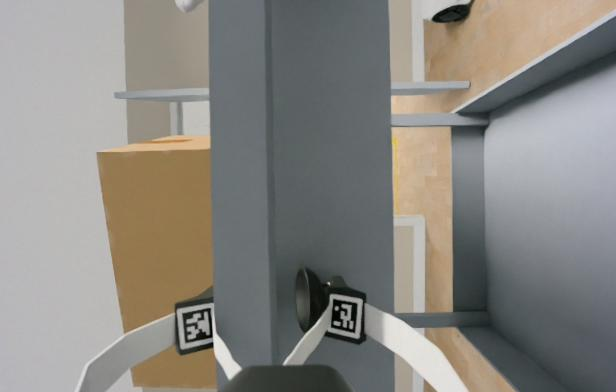

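>>> move(blocking=false, cameras=[], r1={"base":{"rotate_rad":-0.22},"pace":"slow"})

>>> wait(seconds=2, cameras=[])

>>> move(blocking=false, cameras=[], r1={"base":{"strafe_m":0.3}})

>>> wait(seconds=2.5, cameras=[])

>>> move(blocking=false, cameras=[], r1={"base":{"rotate_rad":-0.2},"pace":"slow"})

>>> wait(seconds=2, cameras=[])

>>> move(blocking=false, cameras=[], r1={"base":{"strafe_m":0.25}})

>>> wait(seconds=2.5, cameras=["r1_head_camera","r1_wrist_camera"])

Scene clock: 477.20 s.
move: r1 moving
r1.base_odometry: x=-4.424 y=-1.706 heading=+0.812
r1.turned_by_wheels: -0.123
r1.turned_by_imu: -0.124
r1.base_tilt: forward=-1.6 right=+1.2
r1.lidar_m: 0.42 0.43 2.21 2.08 2.14 2.45 2.35 2.45 2.74 2.60 2.70 0.47
r1.base_status: rotate_rad moving
r1.joint_positions: lift_m=+0.639 arm_m=+0.035 wrist_yaw_rad=+0.008 wrist_pitch_rad=-0.016 wrist_roll_rad=+1.570 gripper_m=-0.009
r1.joint_status: not commanded
r1.measured_speeds: translate_m=+0.001 strafe_m=-0.002 rotate_rad=-0.468 lift_m=+0.000 arm_m=+0.002 wrist_yaw_rad=+0.022 wrist_pitch_rad=+0.000 wrist_roll_rad=+0.000
r1.motor_effort: lift_m=+11(12) arm_m=+3(4) wheel_0=+13(16) wheel_1=+5(8) wheel_2=+9(9)
r1.servo_current: wrist_yaw_rad=59(65) wrist_pitch_rad=78(98) wrist_roll_rad=39(59) gripper_m=46(59)
r1.hand_pose: x=+0.4950 y=-0.0850 z=+0.8214 quat_wxyz=(+0.707, +0.707, -0.003, +0.009) (m; r1's base frame)
r1.wrist_depth_mm: - - - 239 238 1808 1205 / - - - 238 237 1983 1366 / - - - 236 236 - - / - 445 445 235 235 - - / - 462 452 233 231 - - / - 473 181 189 230 - - / - 163 178 173 154 - -
r2: as last shown
r2.turned_by_imu: +0.001
r2.base_tilt: forward=-0.6 right=+0.1
r2.lidar_m: 0.51 0.45 1.88 1.62 4.81 2.05 1.50 1.45 1.30 0.98 0.95 0.65
r2.motor_effort: lift_m=+20(20) arm_m=-8(8) wheel_0=+14(14) wheel_1=-2(2) wheel_2=+18(18)
r2.servo_current: wrist_yaw_rad=78(78) wrist_pitch_rad=39(46) wrist_roll_rad=46(59) gripper_m=124(130)
r2.contact_limits: translate_m 0.8
r2.wrist_depth_mm: - - - 164 205 170 - / - - - 165 206 167 - / - - - 165 208 173 - / - - - 165 211 175 - / - 1708 - 166 212 171 153 / - - 184 167 180 172 154 / - - - - 206 158 -
pictures: none
No camera images: "cameras" was empty.

Scene clock: 477.93 s.
earlier move: r1 done
r1.base_odometry: x=-4.424 y=-1.706 heading=+0.717
r1.turned_by_wheels: -0.095
r1.turned_by_imu: -0.095
r1.base_tilt: forward=-1.6 right=+1.2
r1.lidar_m: 0.41 0.39 2.29 2.09 2.14 2.55 2.36 2.43 2.83 2.60 2.63 0.48
r1.base_status: done
r1.joint_positions: lift_m=+0.639 arm_m=+0.035 wrist_yaw_rad=+0.009 wrist_pitch_rad=-0.016 wrist_roll_rad=+1.570 gripper_m=-0.009
r1.joint_status: not commanded
r1.measured_speeds: all 0
r1.motor_effort: lift_m=+11(12) arm_m=-4(4) wheel_0=+9(16) wheel_1=+3(8) wheel_2=+6(11)
r1.servo_current: wrist_yaw_rad=65(85) wrist_pitch_rad=91(98) wrist_roll_rad=46(59) gripper_m=46(59)
r1.hand_pose: x=+0.4951 y=-0.0848 z=+0.8215 quat_wxyz=(+0.707, +0.707, -0.003, +0.009) (m; r1's base frame)
r1.wrist_depth_mm: - - - - 273 273 279 / - - - 258 - 1921 1281 / - - - 252 254 - - / - - - 245 245 - - / - 459 452 238 239 - - / - 452 181 187 182 - - / - 162 177 173 163 - -
r2.base_odometry: x=-2.644 y=+0.177 heading=-2.967
r2.turned_by_wheels: +0.000
r2.turned_by_imu: +0.000
r2.base_tilt: forward=-0.7 right=+0.0
r2.lidar_m: 0.54 0.44 1.87 1.64 4.84 2.01 1.48 1.46 1.29 0.99 0.95 0.65
r2.base_status: not commanded
r2.joint_positions: lift_m=+0.870 arm_m=+0.100 wrist_yaw_rad=+1.162 wrist_pitch_rad=+0.001 wrist_roll_rad=+0.002 gripper_m=-0.036
r2.joint_status: not commanded
r2.measured_speeds: all 0
r2.motor_effort: lift_m=+20(20) arm_m=-8(8) wheel_0=+14(14) wheel_1=-1(2) wheel_2=+17(18)
r2.servo_current: wrist_yaw_rad=72(85) wrist_pitch_rad=39(46) wrist_roll_rad=46(65) gripper_m=130(137)
r2.contact_limits: translate_m 0.8
r2.hand_pose: x=+0.4659 y=+0.2299 z=+1.0477 quat_wxyz=(+0.836, +0.000, +0.001, +0.549) (m; r2's base frame)
r2.wrist_depth_mm: - - - 164 204 170 - / - - - 165 207 167 - / - - - 165 209 173 - / - - - 165 212 175 - / - 1708 - 166 212 170 153 / - 1661 183 167 180 172 153 / - 1863 1863 - 207 158 -
wait: 0.73 of 2 s (r1 has come to rest)
pictures: none
No camera images: "cameras" was empty.

Scene clock: 478.43 s.
move: r1 moving
r1.base_odometry: x=-4.448 y=-1.678 heading=+0.717
r1.turned_by_wheels: +0.000
r1.turned_by_imu: +0.000
r1.base_tilt: forward=-1.6 right=+1.3
r1.lidar_m: 0.39 0.39 2.26 2.02 2.10 2.54 2.36 2.41 2.84 2.65 2.68 0.49
r1.base_status: strafe_m moving
r1.joint_positions: lift_m=+0.639 arm_m=+0.035 wrist_yaw_rad=+0.001 wrist_pitch_rad=-0.016 wrist_roll_rad=+1.570 gripper_m=-0.009
r1.joint_status: not commanded
r1.measured_speeds: translate_m=+0.001 strafe_m=+0.141 rotate_rad=-0.014 lift_m=+0.000 arm_m=+0.000 wrist_yaw_rad=-0.051 wrist_pitch_rad=+0.000 wrist_roll_rad=+0.000
r1.motor_effort: lift_m=+12(12) arm_m=-4(4) wheel_0=-13(13) wheel_1=+9(9) wheel_2=+4(5)
r1.servo_current: wrist_yaw_rad=72(72) wrist_pitch_rad=85(98) wrist_roll_rad=52(52) gripper_m=59(59)
r1.hand_pose: x=+0.4943 y=-0.0872 z=+0.8215 quat_wxyz=(+0.707, +0.707, -0.006, +0.006) (m; r1's base frame)
r1.wrist_depth_mm: - - - - 283 281 281 / - - - 263 - 1863 1281 / - - - 258 259 1921 - / - - - 248 249 831 - / - 455 452 238 240 - - / - 449 181 188 181 - - / - 150 181 181 154 - -
r2: as last shown
r2.lidar_m: 0.52 0.44 1.89 1.61 4.82 2.00 1.50 1.44 1.30 1.01 0.95 0.66
r2.motor_effort: lift_m=+20(20) arm_m=-7(8) wheel_0=+14(14) wheel_1=-2(2) wheel_2=+17(18)
r2.contact_limits: translate_m 0.8
r2.wrist_depth_mm: - - - 165 205 170 - / - - - 165 207 167 - / - - - 165 208 173 - / - - - 166 211 175 - / - 1661 - 166 212 171 153 / - 1618 183 167 180 171 153 / - 1921 1808 - 208 158 -
pictures: none
No camera images: "cameras" was empty.

Scene clock: 480.27 s.
earlier move: r1 done
r1.base_odometry: x=-4.621 y=-1.479 heading=+0.717
r1.turned_by_wheels: +0.000
r1.turned_by_imu: -0.051
r1.base_tilt: forward=-1.6 right=+1.3
r1.lidar_m: 0.40 0.46 2.02 1.81 1.81 2.29 2.42 2.45 2.99 2.89 2.91 0.44
r1.base_status: done
r1.joint_positions: lift_m=+0.639 arm_m=+0.035 wrist_yaw_rad=-0.007 wrist_pitch_rad=-0.016 wrist_roll_rad=+1.570 gripper_m=-0.009
r1.joint_status: not commanded
r1.measured_speeds: all 0
r1.motor_effort: lift_m=+11(12) arm_m=+4(4) wheel_0=-1(18) wheel_1=+0(11) wheel_2=-2(12)
r1.servo_current: wrist_yaw_rad=59(91) wrist_pitch_rad=91(98) wrist_roll_rad=65(65) gripper_m=52(59)
r1.hand_pose: x=+0.4936 y=-0.0894 z=+0.8215 quat_wxyz=(+0.708, +0.707, -0.008, +0.003) (m; r1's base frame)
r1.wrist_depth_mm: - - - 232 231 1921 1281 / - - - 231 229 - - / - - - 230 229 - - / - 449 439 229 229 - - / - 459 452 229 229 - - / - 477 181 190 181 - - / - 151 178 170 166 - -
r2.base_odometry: x=-2.644 y=+0.177 heading=-2.967
r2.turned_by_wheels: +0.000
r2.turned_by_imu: +0.000
r2.base_tilt: forward=-0.7 right=+0.0
r2.lidar_m: 0.52 0.44 1.80 1.68 4.85 1.99 1.52 1.44 1.31 0.99 0.94 0.64
r2.base_status: not commanded
r2.joint_positions: lift_m=+0.870 arm_m=+0.100 wrist_yaw_rad=+1.162 wrist_pitch_rad=+0.001 wrist_roll_rad=+0.002 gripper_m=-0.036
r2.joint_status: not commanded
r2.measured_speeds: all 0
r2.motor_effort: lift_m=+20(20) arm_m=-8(8) wheel_0=+14(14) wheel_1=-1(2) wheel_2=+17(18)
r2.servo_current: wrist_yaw_rad=78(91) wrist_pitch_rad=39(46) wrist_roll_rad=46(65) gripper_m=130(137)
r2.contact_limits: translate_m 0.8
r2.hand_pose: x=+0.4659 y=+0.2299 z=+1.0477 quat_wxyz=(+0.836, +0.000, +0.001, +0.549) (m; r2's base frame)
r2.wrist_depth_mm: - - - 164 205 170 - / - - - 165 207 167 - / - - - 165 209 173 - / - - - 165 211 175 - / - - - 166 212 171 153 / - - 183 167 180 172 153 / - - - - 208 158 -
wait: 1.83 of 2.5 s (r1 has come to rest)
pictures: none
No camera images: "cameras" was empty.

Scene clock: 480.77 s.
move: r1 moving
r1.base_odometry: x=-4.621 y=-1.479 heading=+0.596
r1.turned_by_wheels: -0.121
r1.turned_by_imu: -0.122
r1.base_tilt: forward=-1.6 right=+1.2
r1.lidar_m: 0.39 0.41 2.15 1.82 1.81 2.09 2.44 2.42 2.80 2.90 2.88 0.48
r1.base_status: rotate_rad moving
r1.joint_positions: lift_m=+0.639 arm_m=+0.035 wrist_yaw_rad=+0.008 wrist_pitch_rad=-0.016 wrist_roll_rad=+1.570 gripper_m=-0.009
r1.joint_status: not commanded
r1.measured_speeds: translate_m=+0.001 strafe_m=-0.001 rotate_rad=-0.420 lift_m=+0.000 arm_m=+0.001 wrist_yaw_rad=+0.018 wrist_pitch_rad=+0.000 wrist_roll_rad=+0.000
r1.motor_effort: lift_m=+11(12) arm_m=+3(4) wheel_0=+13(13) wheel_1=+5(9) wheel_2=+9(9)
r1.servo_current: wrist_yaw_rad=59(72) wrist_pitch_rad=91(98) wrist_roll_rad=52(65) gripper_m=52(59)
r1.hand_pose: x=+0.4950 y=-0.0850 z=+0.8215 quat_wxyz=(+0.707, +0.707, -0.003, +0.009) (m; r1's base frame)
r1.wrist_depth_mm: - - - 242 243 1756 1205 / - - - 240 238 1863 1308 / - - - 236 237 - - / - 445 442 235 234 - - / - 462 449 233 233 - - / - 473 181 190 230 - - / - 162 179 172 173 - -
r2: as last shown
r2.base_tilt: forward=-0.6 right=+0.0
r2.lidar_m: 0.54 0.45 1.84 1.64 4.85 2.02 1.48 1.47 1.27 1.00 0.95 0.65
r2.motor_effort: lift_m=+20(20) arm_m=-8(8) wheel_0=+14(14) wheel_1=-2(2) wheel_2=+18(18)
r2.servo_current: wrist_yaw_rad=72(85) wrist_pitch_rad=33(46) wrist_roll_rad=52(59) gripper_m=130(137)
r2.contact_limits: translate_m 0.8
r2.wrist_depth_mm: - - - 164 205 170 - / - - - 165 206 167 - / - - - 165 209 174 - / - - - 166 211 175 - / - - - 166 212 171 153 / - - 185 167 180 172 153 / - - - - 207 158 -
pictures: none
No camera images: "cameras" was empty.

Scene clock: 481.47 s.
earlier move: r1 done
r1.base_odometry: x=-4.621 y=-1.479 heading=+0.518
r1.turned_by_wheels: -0.077
r1.turned_by_imu: -0.078
r1.base_tilt: forward=-1.6 right=+1.3
r1.lidar_m: 0.38 0.40 2.28 1.84 1.81 2.03 2.45 2.40 2.67 2.92 2.86 0.48
r1.base_status: done
r1.joint_positions: lift_m=+0.639 arm_m=+0.035 wrist_yaw_rad=+0.008 wrist_pitch_rad=-0.016 wrist_roll_rad=+1.570 gripper_m=-0.009
r1.joint_status: not commanded
r1.measured_speeds: all 0
r1.motor_effort: lift_m=+11(12) arm_m=-4(4) wheel_0=+6(13) wheel_1=+2(9) wheel_2=+5(11)
r1.servo_current: wrist_yaw_rad=52(72) wrist_pitch_rad=98(98) wrist_roll_rad=20(78) gripper_m=52(59)
r1.hand_pose: x=+0.4950 y=-0.0850 z=+0.8215 quat_wxyz=(+0.707, +0.707, -0.003, +0.009) (m; r1's base frame)
r1.wrist_depth_mm: - - - - 276 274 277 / - - - 259 - 1921 1281 / - - - 253 255 - - / - - - 246 247 842 - / - 452 445 238 238 - - / - 452 181 187 230 - - / - 156 177 173 154 - -
r2.base_odometry: x=-2.644 y=+0.177 heading=-2.967
r2.turned_by_wheels: +0.000
r2.turned_by_imu: +0.000
r2.base_tilt: forward=-0.6 right=+0.0
r2.lidar_m: 0.52 0.46 1.86 1.68 4.85 2.01 1.50 1.45 1.30 0.98 0.93 0.64
r2.base_status: not commanded
r2.joint_positions: lift_m=+0.870 arm_m=+0.100 wrist_yaw_rad=+1.162 wrist_pitch_rad=+0.001 wrist_roll_rad=+0.002 gripper_m=-0.036
r2.joint_status: not commanded
r2.measured_speeds: all 0
r2.motor_effort: lift_m=+20(20) arm_m=-8(8) wheel_0=+14(14) wheel_1=-1(2) wheel_2=+18(18)
r2.servo_current: wrist_yaw_rad=78(85) wrist_pitch_rad=39(46) wrist_roll_rad=39(59) gripper_m=130(137)
r2.contact_limits: translate_m 0.8
r2.hand_pose: x=+0.4659 y=+0.2299 z=+1.0477 quat_wxyz=(+0.836, +0.000, +0.001, +0.549) (m; r2's base frame)
r2.wrist_depth_mm: - - - 165 206 169 - / - - - 164 206 167 - / - - - 165 209 173 - / - - - 165 211 175 - / - 1708 - 166 213 171 153 / - 1983 184 167 180 172 153 / - - - - 208 159 -
wait: 0.70 of 2 s (r1 has come to rest)
pictures: none
No camera images: "cameras" was empty.

Scene clock: 481.97 s.
move: r1 moving
r1.base_odometry: x=-4.639 y=-1.448 heading=+0.518
r1.turned_by_wheels: +0.000
r1.turned_by_imu: -0.001
r1.base_tilt: forward=-1.6 right=+1.3
r1.lidar_m: 0.38 0.40 2.26 1.81 1.79 1.98 2.45 2.42 2.67 2.95 2.89 0.48
r1.base_status: strafe_m moving
r1.joint_positions: lift_m=+0.639 arm_m=+0.035 wrist_yaw_rad=+0.000 wrist_pitch_rad=-0.016 wrist_roll_rad=+1.570 gripper_m=-0.009
r1.joint_status: not commanded
r1.measured_speeds: translate_m=+0.002 strafe_m=+0.142 rotate_rad=-0.011 lift_m=+0.000 arm_m=+0.000 wrist_yaw_rad=-0.052 wrist_pitch_rad=+0.000 wrist_roll_rad=+0.000
r1.motor_effort: lift_m=+11(12) arm_m=-4(4) wheel_0=-13(13) wheel_1=+7(10) wheel_2=+2(4)
r1.servo_current: wrist_yaw_rad=52(65) wrist_pitch_rad=85(98) wrist_roll_rad=59(72) gripper_m=59(59)
r1.hand_pose: x=+0.4943 y=-0.0873 z=+0.8215 quat_wxyz=(+0.707, +0.707, -0.006, +0.006) (m; r1's base frame)
r1.wrist_depth_mm: - - - - 283 282 279 / - - - 262 - 1921 1255 / - - - 257 260 1921 - / - - - 247 251 - - / - 455 449 237 241 - - / - 452 181 187 181 - - / - 150 181 181 155 - -
r2: as last shown
r2.base_tilt: forward=-0.7 right=+0.0
r2.lidar_m: 0.53 0.46 1.87 1.69 4.80 2.01 1.50 1.42 1.29 0.99 0.95 0.64
r2.motor_effort: lift_m=+20(20) arm_m=-7(8) wheel_0=+14(14) wheel_1=-1(2) wheel_2=+17(18)
r2.servo_current: wrist_yaw_rad=78(78) wrist_pitch_rad=46(46) wrist_roll_rad=46(52) gripper_m=124(137)
r2.contact_limits: translate_m 0.8
r2.wrist_depth_mm: - - - 164 206 170 - / - - - 165 206 167 - / - - - 165 208 173 - / - - - 166 211 174 - / - 1983 - 166 213 170 153 / - 1983 184 167 179 172 154 / - - - - 207 158 -
pictures: none
No camera images: "cameras" was empty.

Scene clock: 483.63 s.
earlier move: r1 done
r1.base_odometry: x=-4.745 y=-1.262 heading=+0.518
r1.turned_by_wheels: +0.000
r1.turned_by_imu: -0.043
r1.base_tilt: forward=-1.6 right=+1.3
r1.lidar_m: 0.40 0.44 2.07 1.65 1.62 1.74 2.56 2.53 2.70 3.14 3.06 0.48
r1.base_status: done
r1.joint_positions: lift_m=+0.639 arm_m=+0.035 wrist_yaw_rad=-0.006 wrist_pitch_rad=-0.016 wrist_roll_rad=+1.570 gripper_m=-0.009
r1.joint_status: not commanded
r1.measured_speeds: all 0
r1.motor_effort: lift_m=+11(12) arm_m=+4(4) wheel_0=-3(20) wheel_1=-2(10) wheel_2=-2(14)
r1.servo_current: wrist_yaw_rad=52(85) wrist_pitch_rad=91(104) wrist_roll_rad=39(72) gripper_m=52(59)
r1.hand_pose: x=+0.4937 y=-0.0892 z=+0.8215 quat_wxyz=(+0.708, +0.707, -0.008, +0.004) (m; r1's base frame)
r1.wrist_depth_mm: - - - 244 255 1708 1281 / - - - 241 240 1921 - / - - - 237 238 - - / - 445 442 234 235 - - / - 452 449 231 231 - - / - 462 181 193 180 - - / - 151 177 169 222 - -
r2.base_odometry: x=-2.644 y=+0.177 heading=-2.967
r2.turned_by_wheels: +0.000
r2.turned_by_imu: +0.000
r2.base_tilt: forward=-0.6 right=+0.0
r2.lidar_m: 0.51 0.46 1.79 1.68 4.79 2.02 1.50 1.45 1.31 0.98 0.92 0.67
r2.base_status: not commanded
r2.joint_positions: lift_m=+0.870 arm_m=+0.100 wrist_yaw_rad=+1.162 wrist_pitch_rad=+0.001 wrist_roll_rad=+0.002 gripper_m=-0.036
r2.joint_status: not commanded
r2.measured_speeds: all 0
r2.motor_effort: lift_m=+20(20) arm_m=-8(8) wheel_0=+14(14) wheel_1=-1(2) wheel_2=+18(18)
r2.servo_current: wrist_yaw_rad=78(85) wrist_pitch_rad=46(46) wrist_roll_rad=52(59) gripper_m=130(137)
r2.contact_limits: translate_m 0.8
r2.hand_pose: x=+0.4659 y=+0.2299 z=+1.0477 quat_wxyz=(+0.836, +0.000, +0.001, +0.549) (m; r2's base frame)
r2.wrist_depth_mm: - - - 165 205 170 - / - - - 165 206 168 - / - - - 165 209 173 - / - - - 166 210 174 - / - - - 166 213 171 153 / - - 184 166 180 172 153 / - - - - 208 158 -
wait: 1.67 of 2.5 s (r1 has come to rest)
pictures: r1_head_camera, r1_wrist_camera
Images, in order (width x height): r1_head_camera 420x560, r1_wrist_camera 616x392.

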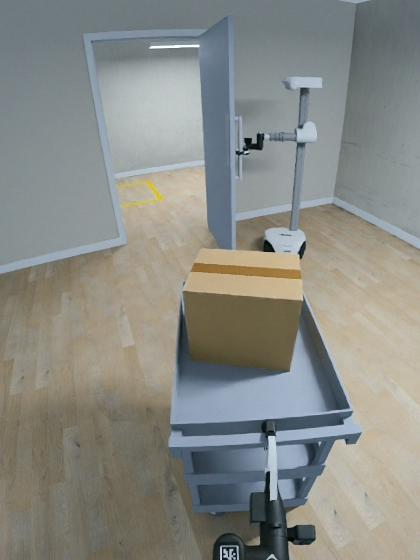

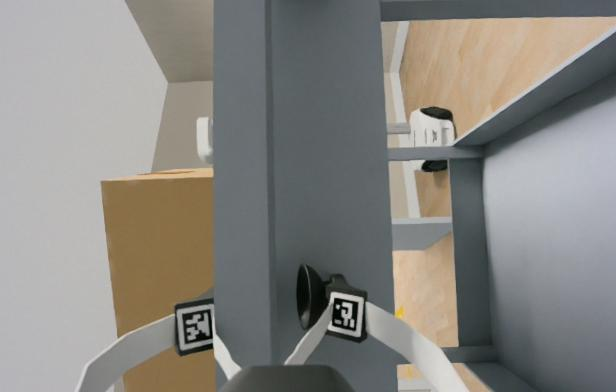

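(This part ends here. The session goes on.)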